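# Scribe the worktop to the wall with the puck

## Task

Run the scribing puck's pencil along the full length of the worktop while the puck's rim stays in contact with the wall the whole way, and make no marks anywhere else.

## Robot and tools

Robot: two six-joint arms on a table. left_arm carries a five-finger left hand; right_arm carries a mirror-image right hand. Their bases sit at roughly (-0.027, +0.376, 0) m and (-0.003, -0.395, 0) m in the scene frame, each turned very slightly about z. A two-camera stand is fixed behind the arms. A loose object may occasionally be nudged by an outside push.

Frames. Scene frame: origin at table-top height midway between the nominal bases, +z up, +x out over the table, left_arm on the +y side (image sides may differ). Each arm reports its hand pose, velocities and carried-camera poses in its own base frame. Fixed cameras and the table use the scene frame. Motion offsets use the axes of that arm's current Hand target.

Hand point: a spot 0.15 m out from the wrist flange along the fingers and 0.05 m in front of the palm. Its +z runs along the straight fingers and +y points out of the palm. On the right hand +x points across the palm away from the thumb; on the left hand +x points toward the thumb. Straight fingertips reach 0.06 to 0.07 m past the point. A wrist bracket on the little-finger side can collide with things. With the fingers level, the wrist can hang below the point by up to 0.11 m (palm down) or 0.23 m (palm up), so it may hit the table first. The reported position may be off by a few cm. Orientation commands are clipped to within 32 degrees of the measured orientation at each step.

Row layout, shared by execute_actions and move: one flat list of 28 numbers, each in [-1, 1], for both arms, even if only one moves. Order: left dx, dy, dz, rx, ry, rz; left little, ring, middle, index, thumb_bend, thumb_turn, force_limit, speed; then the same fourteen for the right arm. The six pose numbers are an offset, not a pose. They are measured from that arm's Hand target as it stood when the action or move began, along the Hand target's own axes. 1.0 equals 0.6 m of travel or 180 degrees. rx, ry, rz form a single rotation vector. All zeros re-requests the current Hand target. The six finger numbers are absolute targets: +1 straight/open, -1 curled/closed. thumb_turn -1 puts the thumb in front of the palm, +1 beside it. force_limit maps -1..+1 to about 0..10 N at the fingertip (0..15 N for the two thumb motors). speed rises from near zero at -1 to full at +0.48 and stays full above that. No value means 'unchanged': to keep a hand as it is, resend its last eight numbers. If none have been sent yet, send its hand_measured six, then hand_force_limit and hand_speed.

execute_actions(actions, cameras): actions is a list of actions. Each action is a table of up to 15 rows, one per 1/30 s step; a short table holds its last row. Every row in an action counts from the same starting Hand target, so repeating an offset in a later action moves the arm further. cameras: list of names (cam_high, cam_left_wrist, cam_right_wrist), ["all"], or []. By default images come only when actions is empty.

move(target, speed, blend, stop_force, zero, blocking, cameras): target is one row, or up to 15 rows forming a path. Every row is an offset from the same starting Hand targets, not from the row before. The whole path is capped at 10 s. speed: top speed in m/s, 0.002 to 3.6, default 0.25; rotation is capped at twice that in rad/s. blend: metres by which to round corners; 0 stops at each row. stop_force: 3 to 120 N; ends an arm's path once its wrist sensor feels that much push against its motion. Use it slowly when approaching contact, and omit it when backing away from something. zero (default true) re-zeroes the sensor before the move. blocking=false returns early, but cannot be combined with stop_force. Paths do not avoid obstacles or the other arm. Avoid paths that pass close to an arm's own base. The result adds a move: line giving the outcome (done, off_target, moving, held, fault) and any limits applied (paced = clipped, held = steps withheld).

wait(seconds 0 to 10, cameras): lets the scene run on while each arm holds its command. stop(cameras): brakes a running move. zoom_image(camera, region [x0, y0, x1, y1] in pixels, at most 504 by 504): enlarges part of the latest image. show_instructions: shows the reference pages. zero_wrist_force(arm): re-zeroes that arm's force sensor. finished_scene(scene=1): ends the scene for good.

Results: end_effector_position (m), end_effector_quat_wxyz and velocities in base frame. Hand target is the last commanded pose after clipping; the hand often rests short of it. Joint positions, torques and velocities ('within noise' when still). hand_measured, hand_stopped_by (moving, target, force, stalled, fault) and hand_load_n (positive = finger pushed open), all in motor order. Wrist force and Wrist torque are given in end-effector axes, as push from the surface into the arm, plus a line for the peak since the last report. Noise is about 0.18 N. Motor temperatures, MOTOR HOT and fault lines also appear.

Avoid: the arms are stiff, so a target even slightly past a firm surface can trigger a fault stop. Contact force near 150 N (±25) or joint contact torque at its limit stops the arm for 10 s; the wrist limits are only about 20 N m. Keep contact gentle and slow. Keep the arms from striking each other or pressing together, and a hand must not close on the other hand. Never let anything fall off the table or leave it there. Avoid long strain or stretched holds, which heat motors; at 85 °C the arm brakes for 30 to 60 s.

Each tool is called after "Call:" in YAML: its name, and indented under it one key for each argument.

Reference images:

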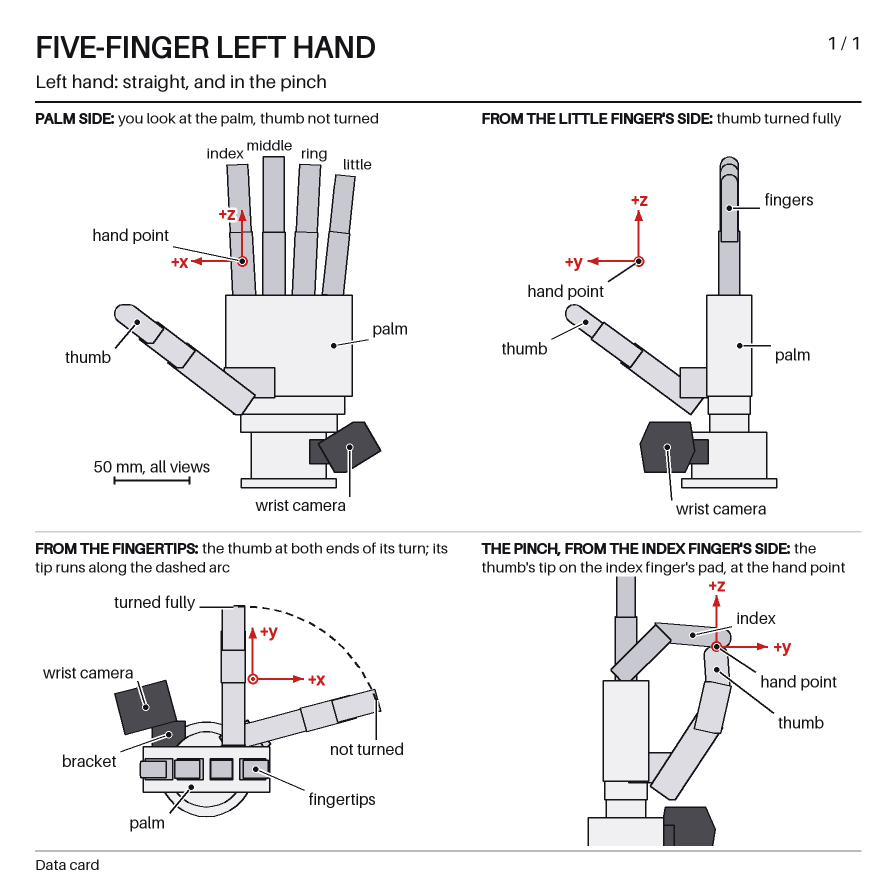

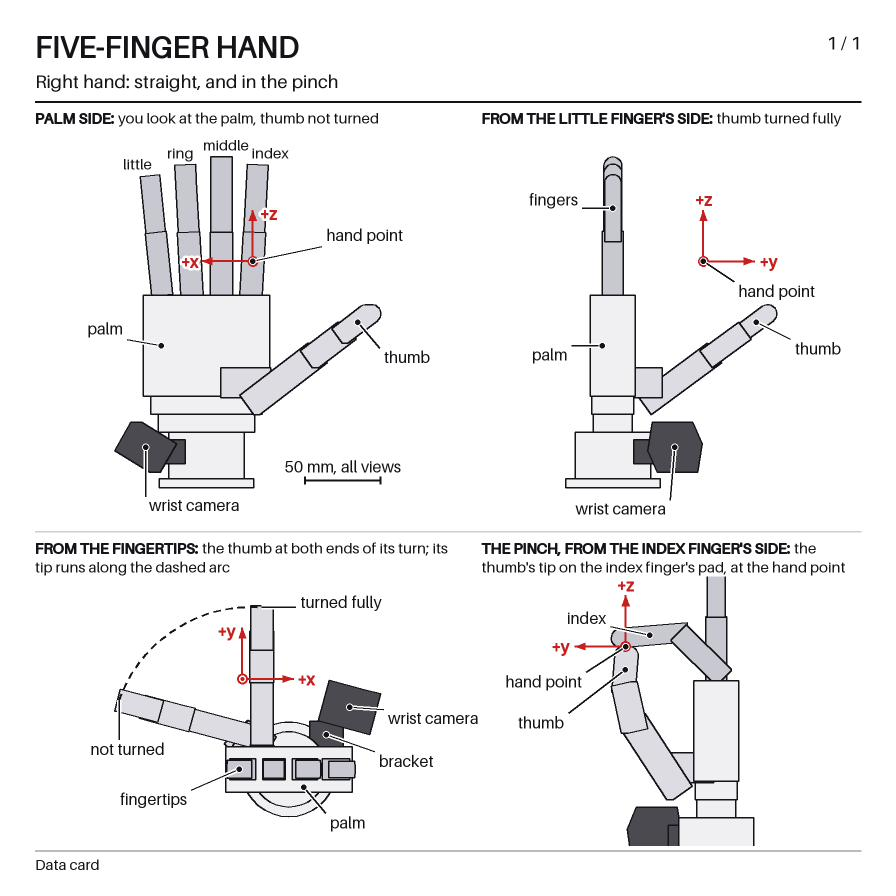

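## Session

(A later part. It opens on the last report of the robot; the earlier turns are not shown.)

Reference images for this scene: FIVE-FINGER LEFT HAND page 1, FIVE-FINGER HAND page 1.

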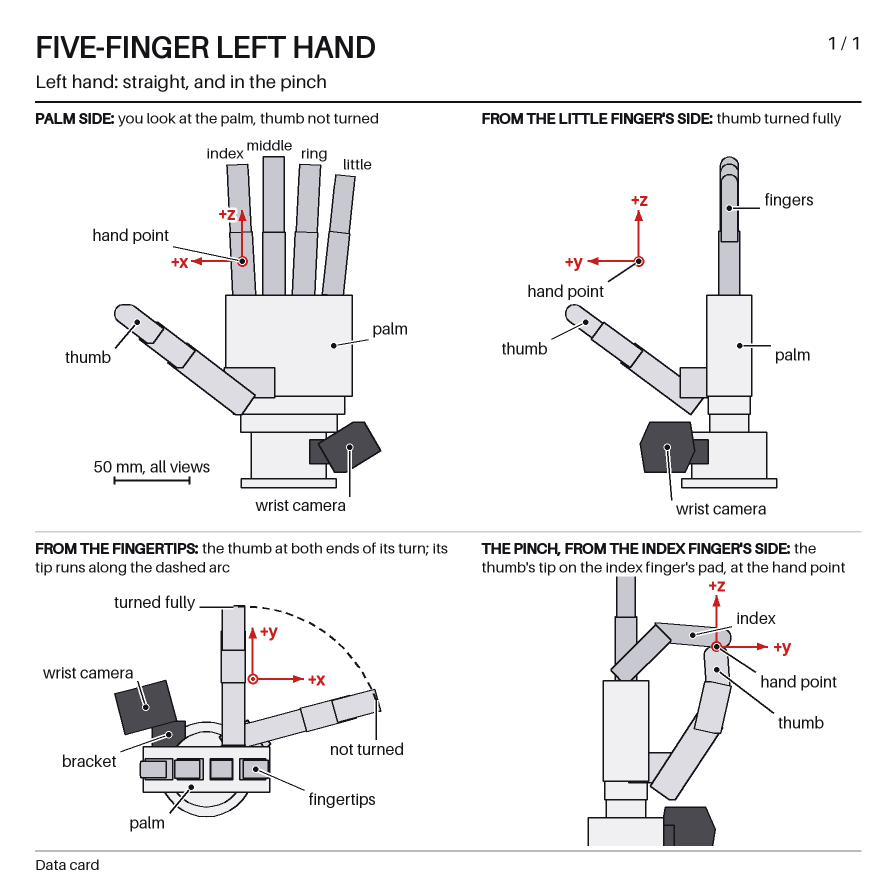

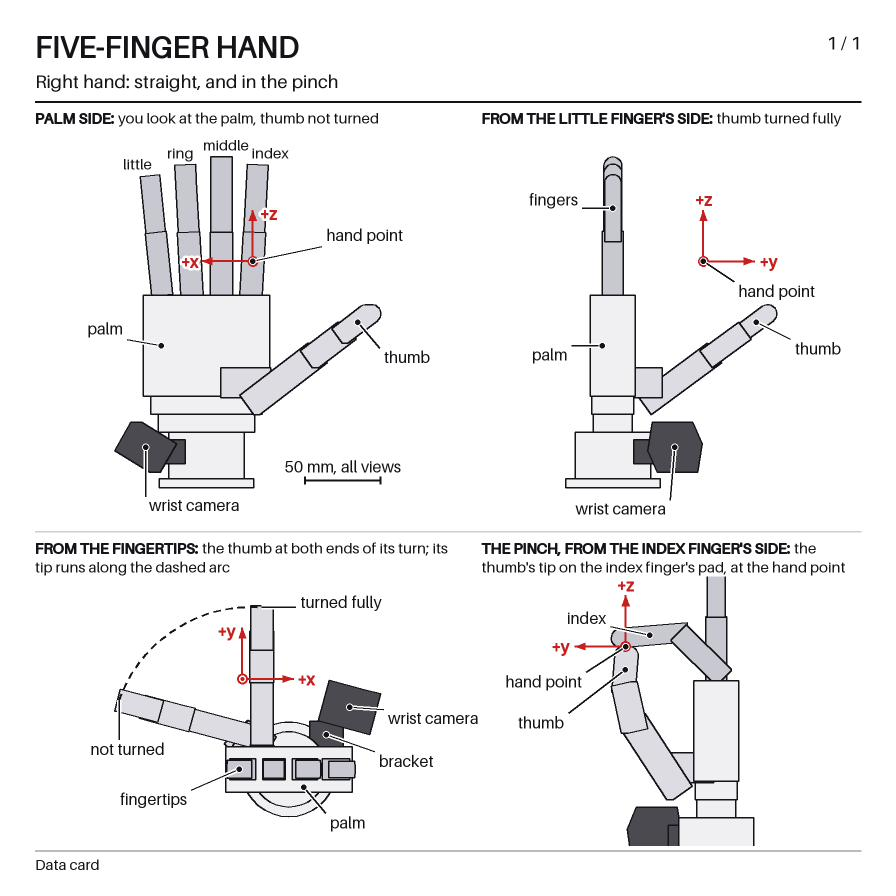

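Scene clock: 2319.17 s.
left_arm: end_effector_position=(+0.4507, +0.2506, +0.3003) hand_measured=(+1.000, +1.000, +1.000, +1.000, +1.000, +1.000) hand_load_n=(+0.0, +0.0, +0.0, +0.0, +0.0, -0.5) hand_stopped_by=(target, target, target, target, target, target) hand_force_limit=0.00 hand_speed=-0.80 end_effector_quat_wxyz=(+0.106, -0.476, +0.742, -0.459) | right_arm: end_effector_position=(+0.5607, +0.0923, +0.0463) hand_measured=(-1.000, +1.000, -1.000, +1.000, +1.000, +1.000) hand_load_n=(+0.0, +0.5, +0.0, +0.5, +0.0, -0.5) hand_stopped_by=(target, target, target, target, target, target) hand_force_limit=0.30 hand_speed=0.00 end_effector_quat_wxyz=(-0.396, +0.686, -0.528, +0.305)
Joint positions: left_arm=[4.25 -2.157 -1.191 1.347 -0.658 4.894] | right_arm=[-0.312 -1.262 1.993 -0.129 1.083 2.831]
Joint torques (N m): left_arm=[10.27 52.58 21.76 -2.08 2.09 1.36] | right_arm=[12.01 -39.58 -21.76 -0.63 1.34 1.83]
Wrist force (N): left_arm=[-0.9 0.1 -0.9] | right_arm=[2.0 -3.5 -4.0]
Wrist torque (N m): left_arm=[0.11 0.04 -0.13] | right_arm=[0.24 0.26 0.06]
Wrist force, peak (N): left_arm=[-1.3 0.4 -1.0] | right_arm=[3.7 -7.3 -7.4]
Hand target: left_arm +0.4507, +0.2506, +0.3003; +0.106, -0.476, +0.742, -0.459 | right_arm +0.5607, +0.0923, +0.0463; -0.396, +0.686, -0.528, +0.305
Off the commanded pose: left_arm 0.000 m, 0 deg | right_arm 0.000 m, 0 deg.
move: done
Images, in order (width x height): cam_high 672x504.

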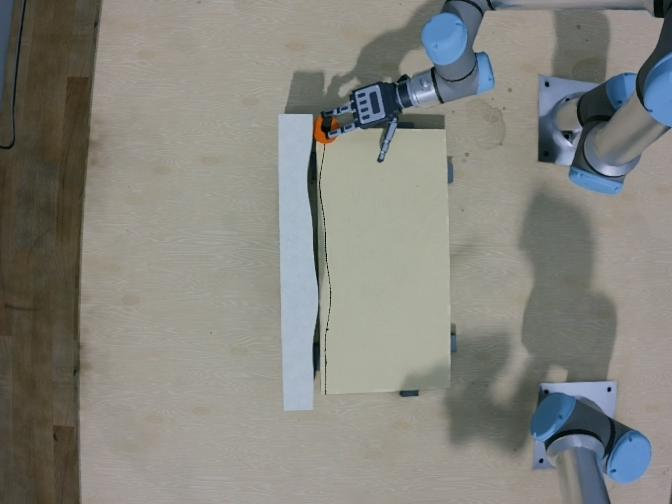

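Call:
move:
  target:
    - [0,0,0,0,0,0,1,1,1,1,1,1,0,-0.8,-0.01927,-0.00272,0.0047,0,0,0,-1,1,-1,1,1,1,0.3,0]
    - [0,0,0,0,0,0,1,1,1,1,1,1,0,-0.8,-0.03853,-0.00558,0.00933,0,0,0,-1,1,-1,1,1,1,0.3,0]
    - [0,0,0,0,0,0,1,1,1,1,1,1,0,-0.8,-0.05775,-0.00852,0.0141,0,0,0,-1,1,-1,1,1,1,0.3,0]
  speed: 0.01
  blend: [0.003, 0.003, 0]
  cameras: ["cam_high"]

Call:
zoom_image:
  camera: "cam_high"
  region: [300, 110, 350, 160]

Scene clock: 2332.27 s.
left_arm: end_effector_position=(+0.4507, +0.2506, +0.3003) hand_measured=(+1.000, +1.000, +1.000, +1.000, +1.000, +1.000) hand_load_n=(+0.0, +0.0, -0.5, +0.0, +0.0, +0.0) hand_stopped_by=(target, target, target, target, target, target) hand_force_limit=0.00 hand_speed=-0.80 end_effector_quat_wxyz=(+0.106, -0.476, +0.742, -0.459) | right_arm: end_effector_position=(+0.5614, +0.1283, +0.0465) hand_measured=(-1.000, +1.000, -1.000, +1.000, +1.000, +1.000) hand_load_n=(+0.0, +0.0, +0.0, +0.0, +0.0, +0.0) hand_stopped_by=(target, target, target, target, target, target) hand_force_limit=0.30 hand_speed=0.00 end_effector_quat_wxyz=(-0.396, +0.686, -0.528, +0.305)
Joint positions: left_arm=[4.25 -2.157 -1.191 1.347 -0.658 4.894] | right_arm=[-0.217 -1.261 1.986 -0.149 1.163 2.889]
Joint torques (N m): left_arm=[10.09 51.56 22.01 -1.93 1.96 1.35] | right_arm=[10.77 -7.49 -25.67 -0.7 1.31 2.06]
Wrist force (N): left_arm=[-1.2 0.1 -0.9] | right_arm=[1.5 -2.7 -2.5]
Wrist torque (N m): left_arm=[0.12 0.08 -0.15] | right_arm=[0.05 0.15 0.05]
Wrist force, peak (N): left_arm=[-1.2 0.4 -1.0] | right_arm=[2.4 -5.1 -5.2]
Hand target: left_arm +0.4507, +0.2506, +0.3003; +0.106, -0.476, +0.742, -0.459 | right_arm +0.5614, +0.1284, +0.0465; -0.396, +0.686, -0.528, +0.305
Off the commanded pose: left_arm 0.000 m, 0 deg | right_arm 0.000 m, 0 deg.
move: done
Images, in order (width x height): cam_high 672x504.

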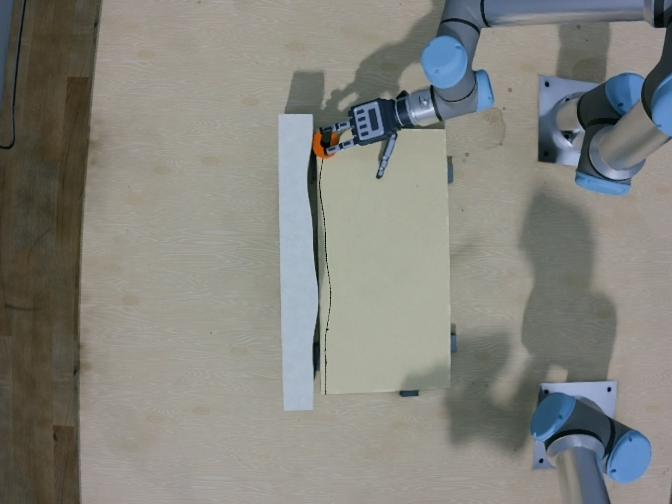

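Scaled by 10.080 from the camera's 672x504 image, which has a finer 960x720 frame.

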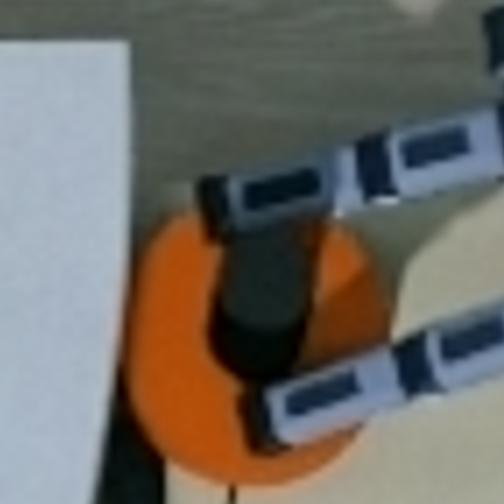

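Call:
move:
  target:
    - [0,0,0,0,0,0,1,1,1,1,1,1,0,-0.8,-0.0157,-0.00297,0.00514,0,0,0,-1,1,-1,1,1,1,0.3,0]
    - [0,0,0,0,0,0,1,1,1,1,1,1,0,-0.8,-0.03149,-0.00592,0.00992,0,0,0,-1,1,-1,1,1,1,0.3,0]
    - [0,0,0,0,0,0,1,1,1,1,1,1,0,-0.8,-0.04723,-0.00894,0.01483,0,0,0,-1,1,-1,1,1,1,0.3,0]
  speed: 0.01
  blend: [0.003, 0.003, 0]
  cameras: ["cam_high"]

Call:
zoom_image:
  camera: "cam_high"
  region: [300, 120, 350, 170]

Scene clock: 2345.03 s.
left_arm: end_effector_position=(+0.4507, +0.2506, +0.3003) hand_measured=(+1.000, +1.000, +1.000, +1.000, +1.000, +1.000) hand_load_n=(+0.0, -0.5, +0.0, +0.0, +0.0, +0.0) hand_stopped_by=(target, target, target, target, target, target) hand_force_limit=0.00 hand_speed=-0.80 end_effector_quat_wxyz=(+0.106, -0.476, +0.742, -0.459) | right_arm: end_effector_position=(+0.5642, +0.1583, +0.0467) hand_measured=(-1.000, +1.000, -1.000, +1.000, +1.000, +1.000) hand_load_n=(+0.0, +0.0, +0.0, +0.0, +0.0, +0.0) hand_stopped_by=(target, target, target, target, target, target) hand_force_limit=0.30 hand_speed=0.00 end_effector_quat_wxyz=(-0.396, +0.686, -0.528, +0.305)
Joint positions: left_arm=[4.25 -2.157 -1.191 1.347 -0.658 4.894] | right_arm=[-0.136 -1.25 1.966 -0.157 1.231 2.936]
Joint torques (N m): left_arm=[10.09 51.99 22.75 -1.99 2.01 1.32] | right_arm=[11.43 -7.63 -25.74 -0.97 1.35 2.1]
Wrist force (N): left_arm=[-1.1 0.4 -1.0] | right_arm=[1.1 -2.5 -2.2]
Wrist torque (N m): left_arm=[0.15 0.07 -0.15] | right_arm=[0.02 0.17 0.03]
Wrist force, peak (N): left_arm=[-1.2 0.4 -1.1] | right_arm=[1.4 -4.0 -3.6]
Hand target: left_arm +0.4507, +0.2506, +0.3003; +0.106, -0.476, +0.742, -0.459 | right_arm +0.5642, +0.1584, +0.0467; -0.396, +0.686, -0.528, +0.305
Off the commanded pose: left_arm 0.000 m, 0 deg | right_arm 0.000 m, 0 deg.
move: done
Images, in order (width x height): cam_high 672x504.

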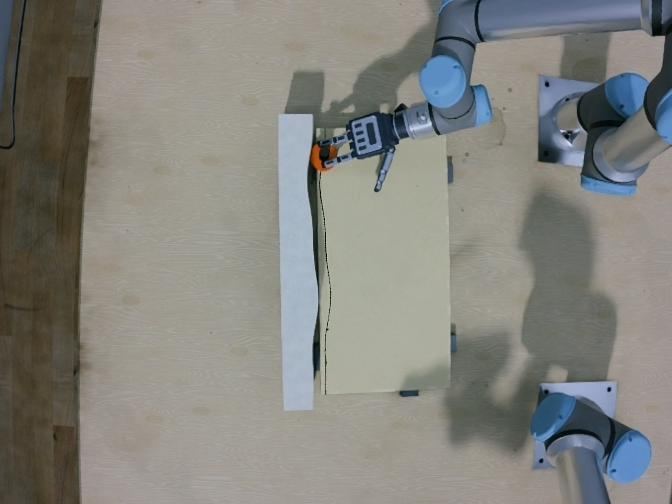

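Scaled by 10.080 from the camera's 672x504 image, which has a finer 960x720 frame.

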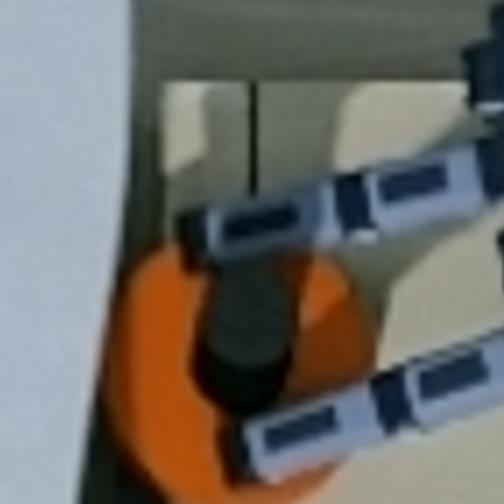

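Call:
move:
  target:
    - [0,0,0,0,0,0,1,1,1,1,1,1,0,-0.8,0,-0.00722,-0.00417,0,0,0,-1,1,-1,1,1,1,0.3,0]
    - [0,0,0,0,0,0,1,1,1,1,1,1,0,-0.8,0,-0.14433,-0.08333,0,0,0,-1,1,-1,1,1,1,0.3,0]
  speed: [0.02, 0.08]
  cameras: ["cam_high"]

Call:
zoom_image:
  camera: "cam_high"
  region: [300, 120, 350, 170]

Scene clock: 2354.17 s.
left_arm: end_effector_position=(+0.4507, +0.2506, +0.3003) hand_measured=(+1.000, +1.000, +1.000, +1.000, +1.000, +1.000) hand_load_n=(+0.0, +0.0, +0.0, -0.5, +0.0, +0.0) hand_stopped_by=(target, target, target, target, target, target) hand_force_limit=0.00 hand_speed=-0.80 end_effector_quat_wxyz=(+0.106, -0.476, +0.742, -0.459) | right_arm: end_effector_position=(+0.5642, +0.1584, +0.1466) hand_measured=(-1.000, +1.000, -1.000, +1.000, +1.000, +1.000) hand_load_n=(+0.0, +0.0, +0.0, +0.0, +0.0, +0.0) hand_stopped_by=(target, target, target, target, target, target) hand_force_limit=0.30 hand_speed=0.00 end_effector_quat_wxyz=(-0.396, +0.686, -0.528, +0.305)
Joint positions: left_arm=[4.25 -2.157 -1.191 1.347 -0.658 4.894] | right_arm=[-0.136 -1.388 1.842 0.105 1.231 2.936]
Joint torques (N m): left_arm=[10.5 52.1 22.44 -2.17 2.07 1.17] | right_arm=[-6.18 -41 -31.12 1.52 -1.74 -1.56]
Wrist force (N): left_arm=[-0.9 0.0 -0.9] | right_arm=[0.6 -0.6 -0.9]
Wrist torque (N m): left_arm=[0.12 0.06 -0.14] | right_arm=[-0.10 0.03 0.03]
Wrist force, peak (N): left_arm=[-1.3 0.1 -1.1] | right_arm=[1.5 -3.8 -2.9]
Hand target: left_arm +0.4507, +0.2506, +0.3003; +0.106, -0.476, +0.742, -0.459 | right_arm +0.5642, +0.1584, +0.1467; -0.396, +0.686, -0.528, +0.305
Off the commanded pose: left_arm 0.000 m, 0 deg | right_arm 0.000 m, 0 deg.
move: done
Images, in order (width x height): cam_high 672x504.

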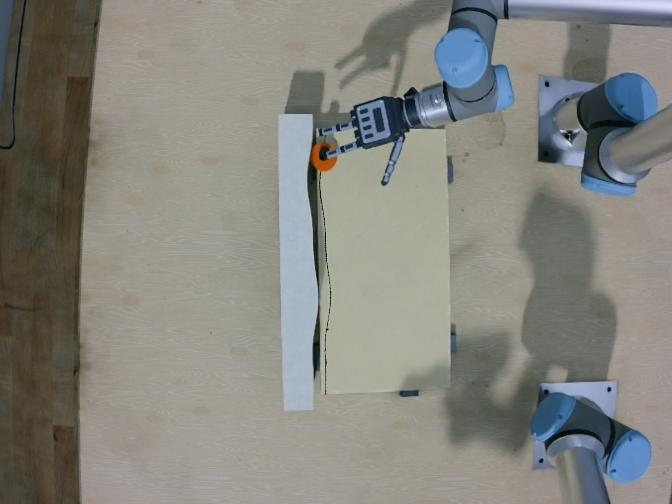

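Scaled by 10.080 from the camera's 672x504 image, which has a finer 960x720 frame.

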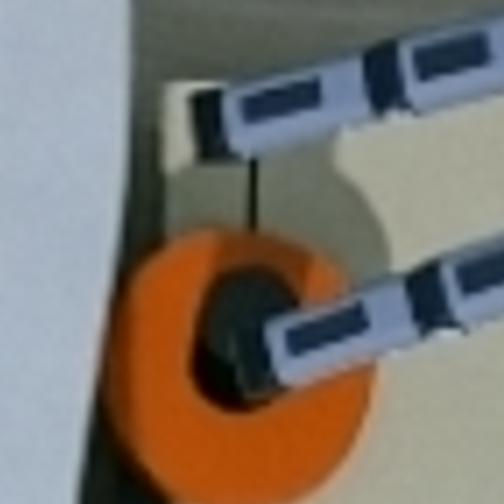

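Call:
move:
  target: [0,0,0,0,0,0,1,1,1,1,1,1,0,-0.8,-0.0647,0.0053,-0.2758,0,0,0,-1,1,-1,1,1,1,0.3,0]
  speed: 0.15
  cameras: ["cam_high", "cam_right_wrist"]

Call:
zoom_image:
  camera: "cam_high"
  region: [290, 115, 370, 195]

Call:
zoom_image:
  camera: "cam_high"
  region: [290, 185, 370, 265]

Call:
zoom_image:
  camera: "cam_high"
  region: [290, 255, 370, 335]

Call:
zoom_image:
  camera: "cam_high"
  region: [290, 325, 370, 405]

Call:
zoom_image:
  camera: "cam_high"
  region: [370, 120, 460, 210]

Scene clock: 2364.10 s.
left_arm: end_effector_position=(+0.4507, +0.2506, +0.3003) hand_measured=(+1.000, +1.000, +1.000, +1.000, +1.000, +1.000) hand_load_n=(+0.0, +0.0, +0.0, -0.5, +0.0, +0.0) hand_stopped_by=(target, target, target, target, target, target) hand_force_limit=0.00 hand_speed=-0.80 end_effector_quat_wxyz=(+0.106, -0.476, +0.742, -0.459) | right_arm: end_effector_position=(+0.4142, +0.1588, +0.2266) hand_measured=(-1.000, +1.000, -1.000, +1.000, +1.000, +1.000) hand_load_n=(+0.0, +0.0, +0.5, +0.0, -0.5, +0.0) hand_stopped_by=(target, target, target, target, target, target) hand_force_limit=0.30 hand_speed=0.00 end_effector_quat_wxyz=(-0.396, +0.686, -0.528, +0.305)
Joint positions: left_arm=[4.25 -2.157 -1.191 1.347 -0.658 4.894] | right_arm=[-0.226 -1.835 2.054 0.359 1.156 2.884]
Joint torques (N m): left_arm=[10.58 52.17 22.84 -1.97 2 1.16] | right_arm=[-8.36 -21.27 -9.49 1.42 -2.7 -1.83]
Wrist force (N): left_arm=[-1.0 0.3 -0.9] | right_arm=[0.5 -1.0 -0.4]
Wrist torque (N m): left_arm=[0.13 0.06 -0.14] | right_arm=[-0.20 0.03 0.16]
Wrist force, peak (N): left_arm=[-1.2 0.2 -1.0] | right_arm=[0.9 -1.1 -0.9]
Hand target: left_arm +0.4507, +0.2506, +0.3003; +0.106, -0.476, +0.742, -0.459 | right_arm +0.4142, +0.1588, +0.2267; -0.396, +0.686, -0.528, +0.305
Off the commanded pose: left_arm 0.000 m, 0 deg | right_arm 0.000 m, 0 deg.
move: done
Images, in order (width x height): cam_high 672x504, cam_right_wrist 672x504.

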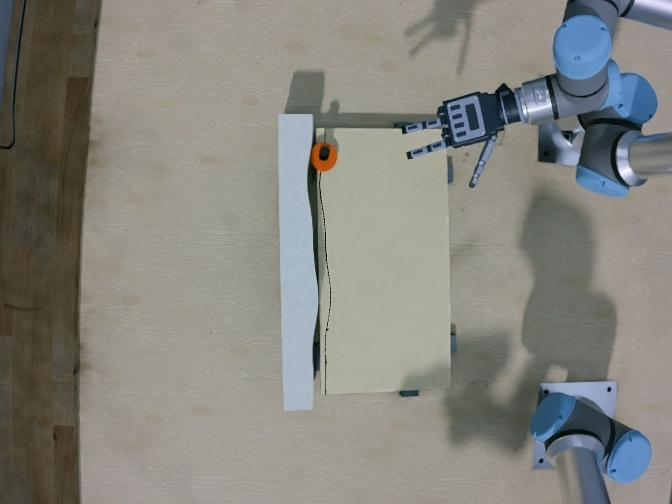

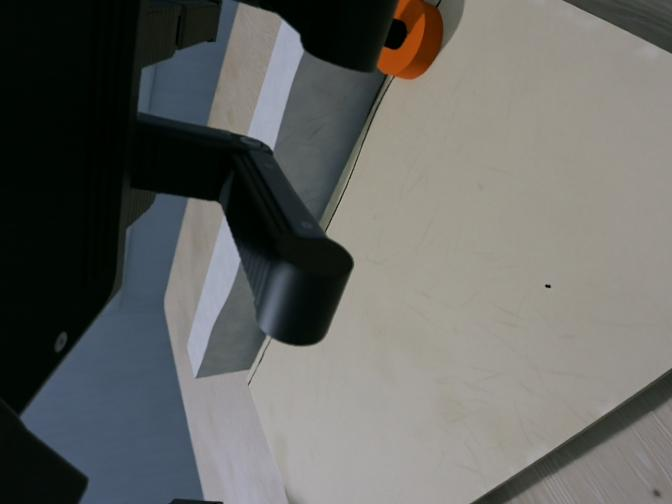

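Scaled by 6.300 from the camera's 672x504 image, which has a finer 960x720 frame.

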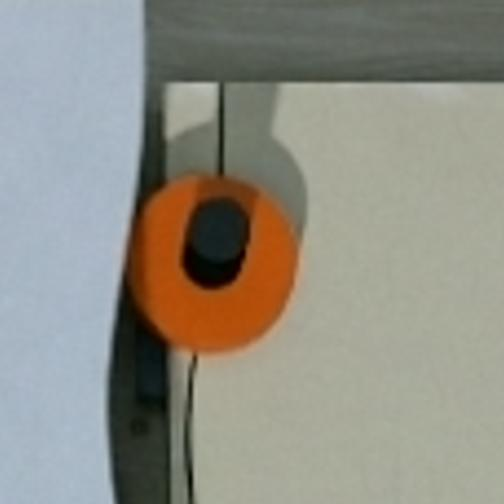

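Scaled by 6.300 from the camera's 672x504 image, which has a finer 960x720 frame.

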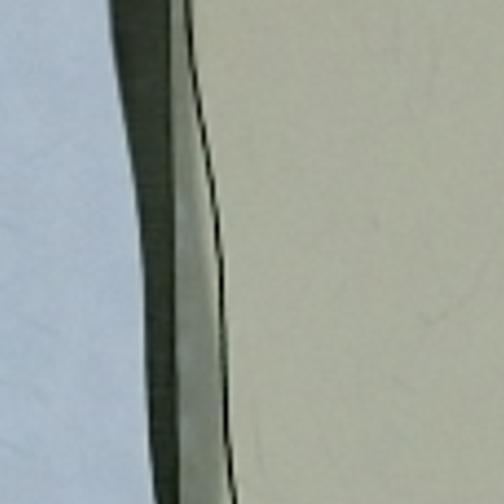

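Scaled by 6.300 from the camera's 672x504 image, which has a finer 960x720 frame.

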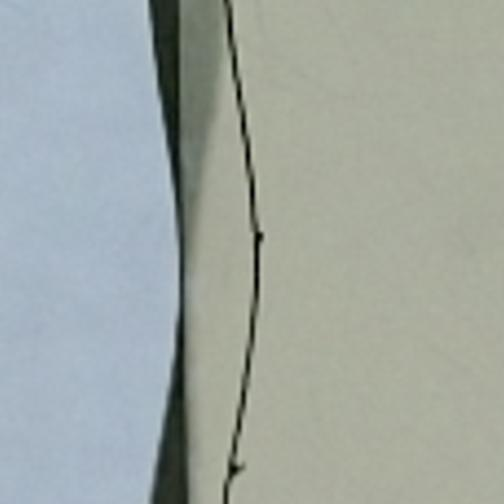

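Scaled by 6.300 from the camera's 672x504 image, which has a finer 960x720 frame.

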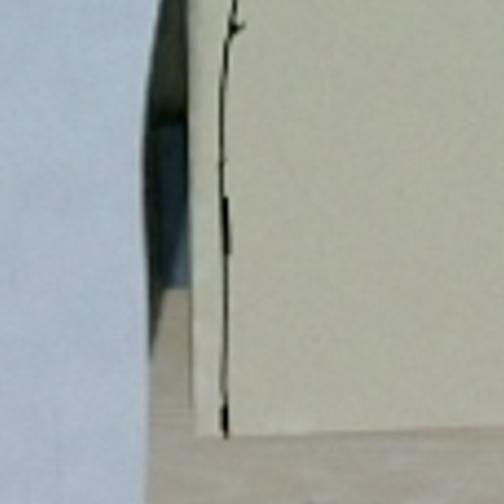

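Scaled by 5.600 from the camera's 672x504 image, which has a finer 960x720 frame.

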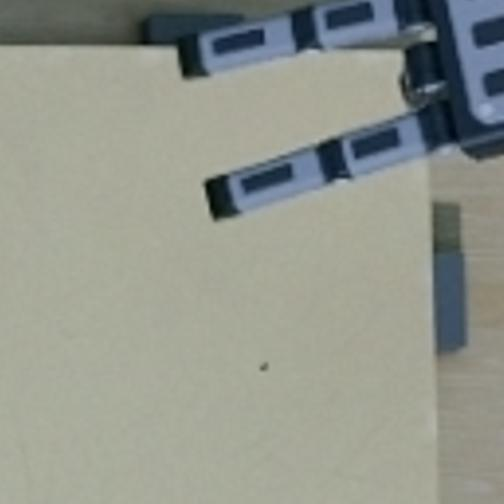

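Call:
finished_scene:
  scene: 1

The scene is finished: the task was done.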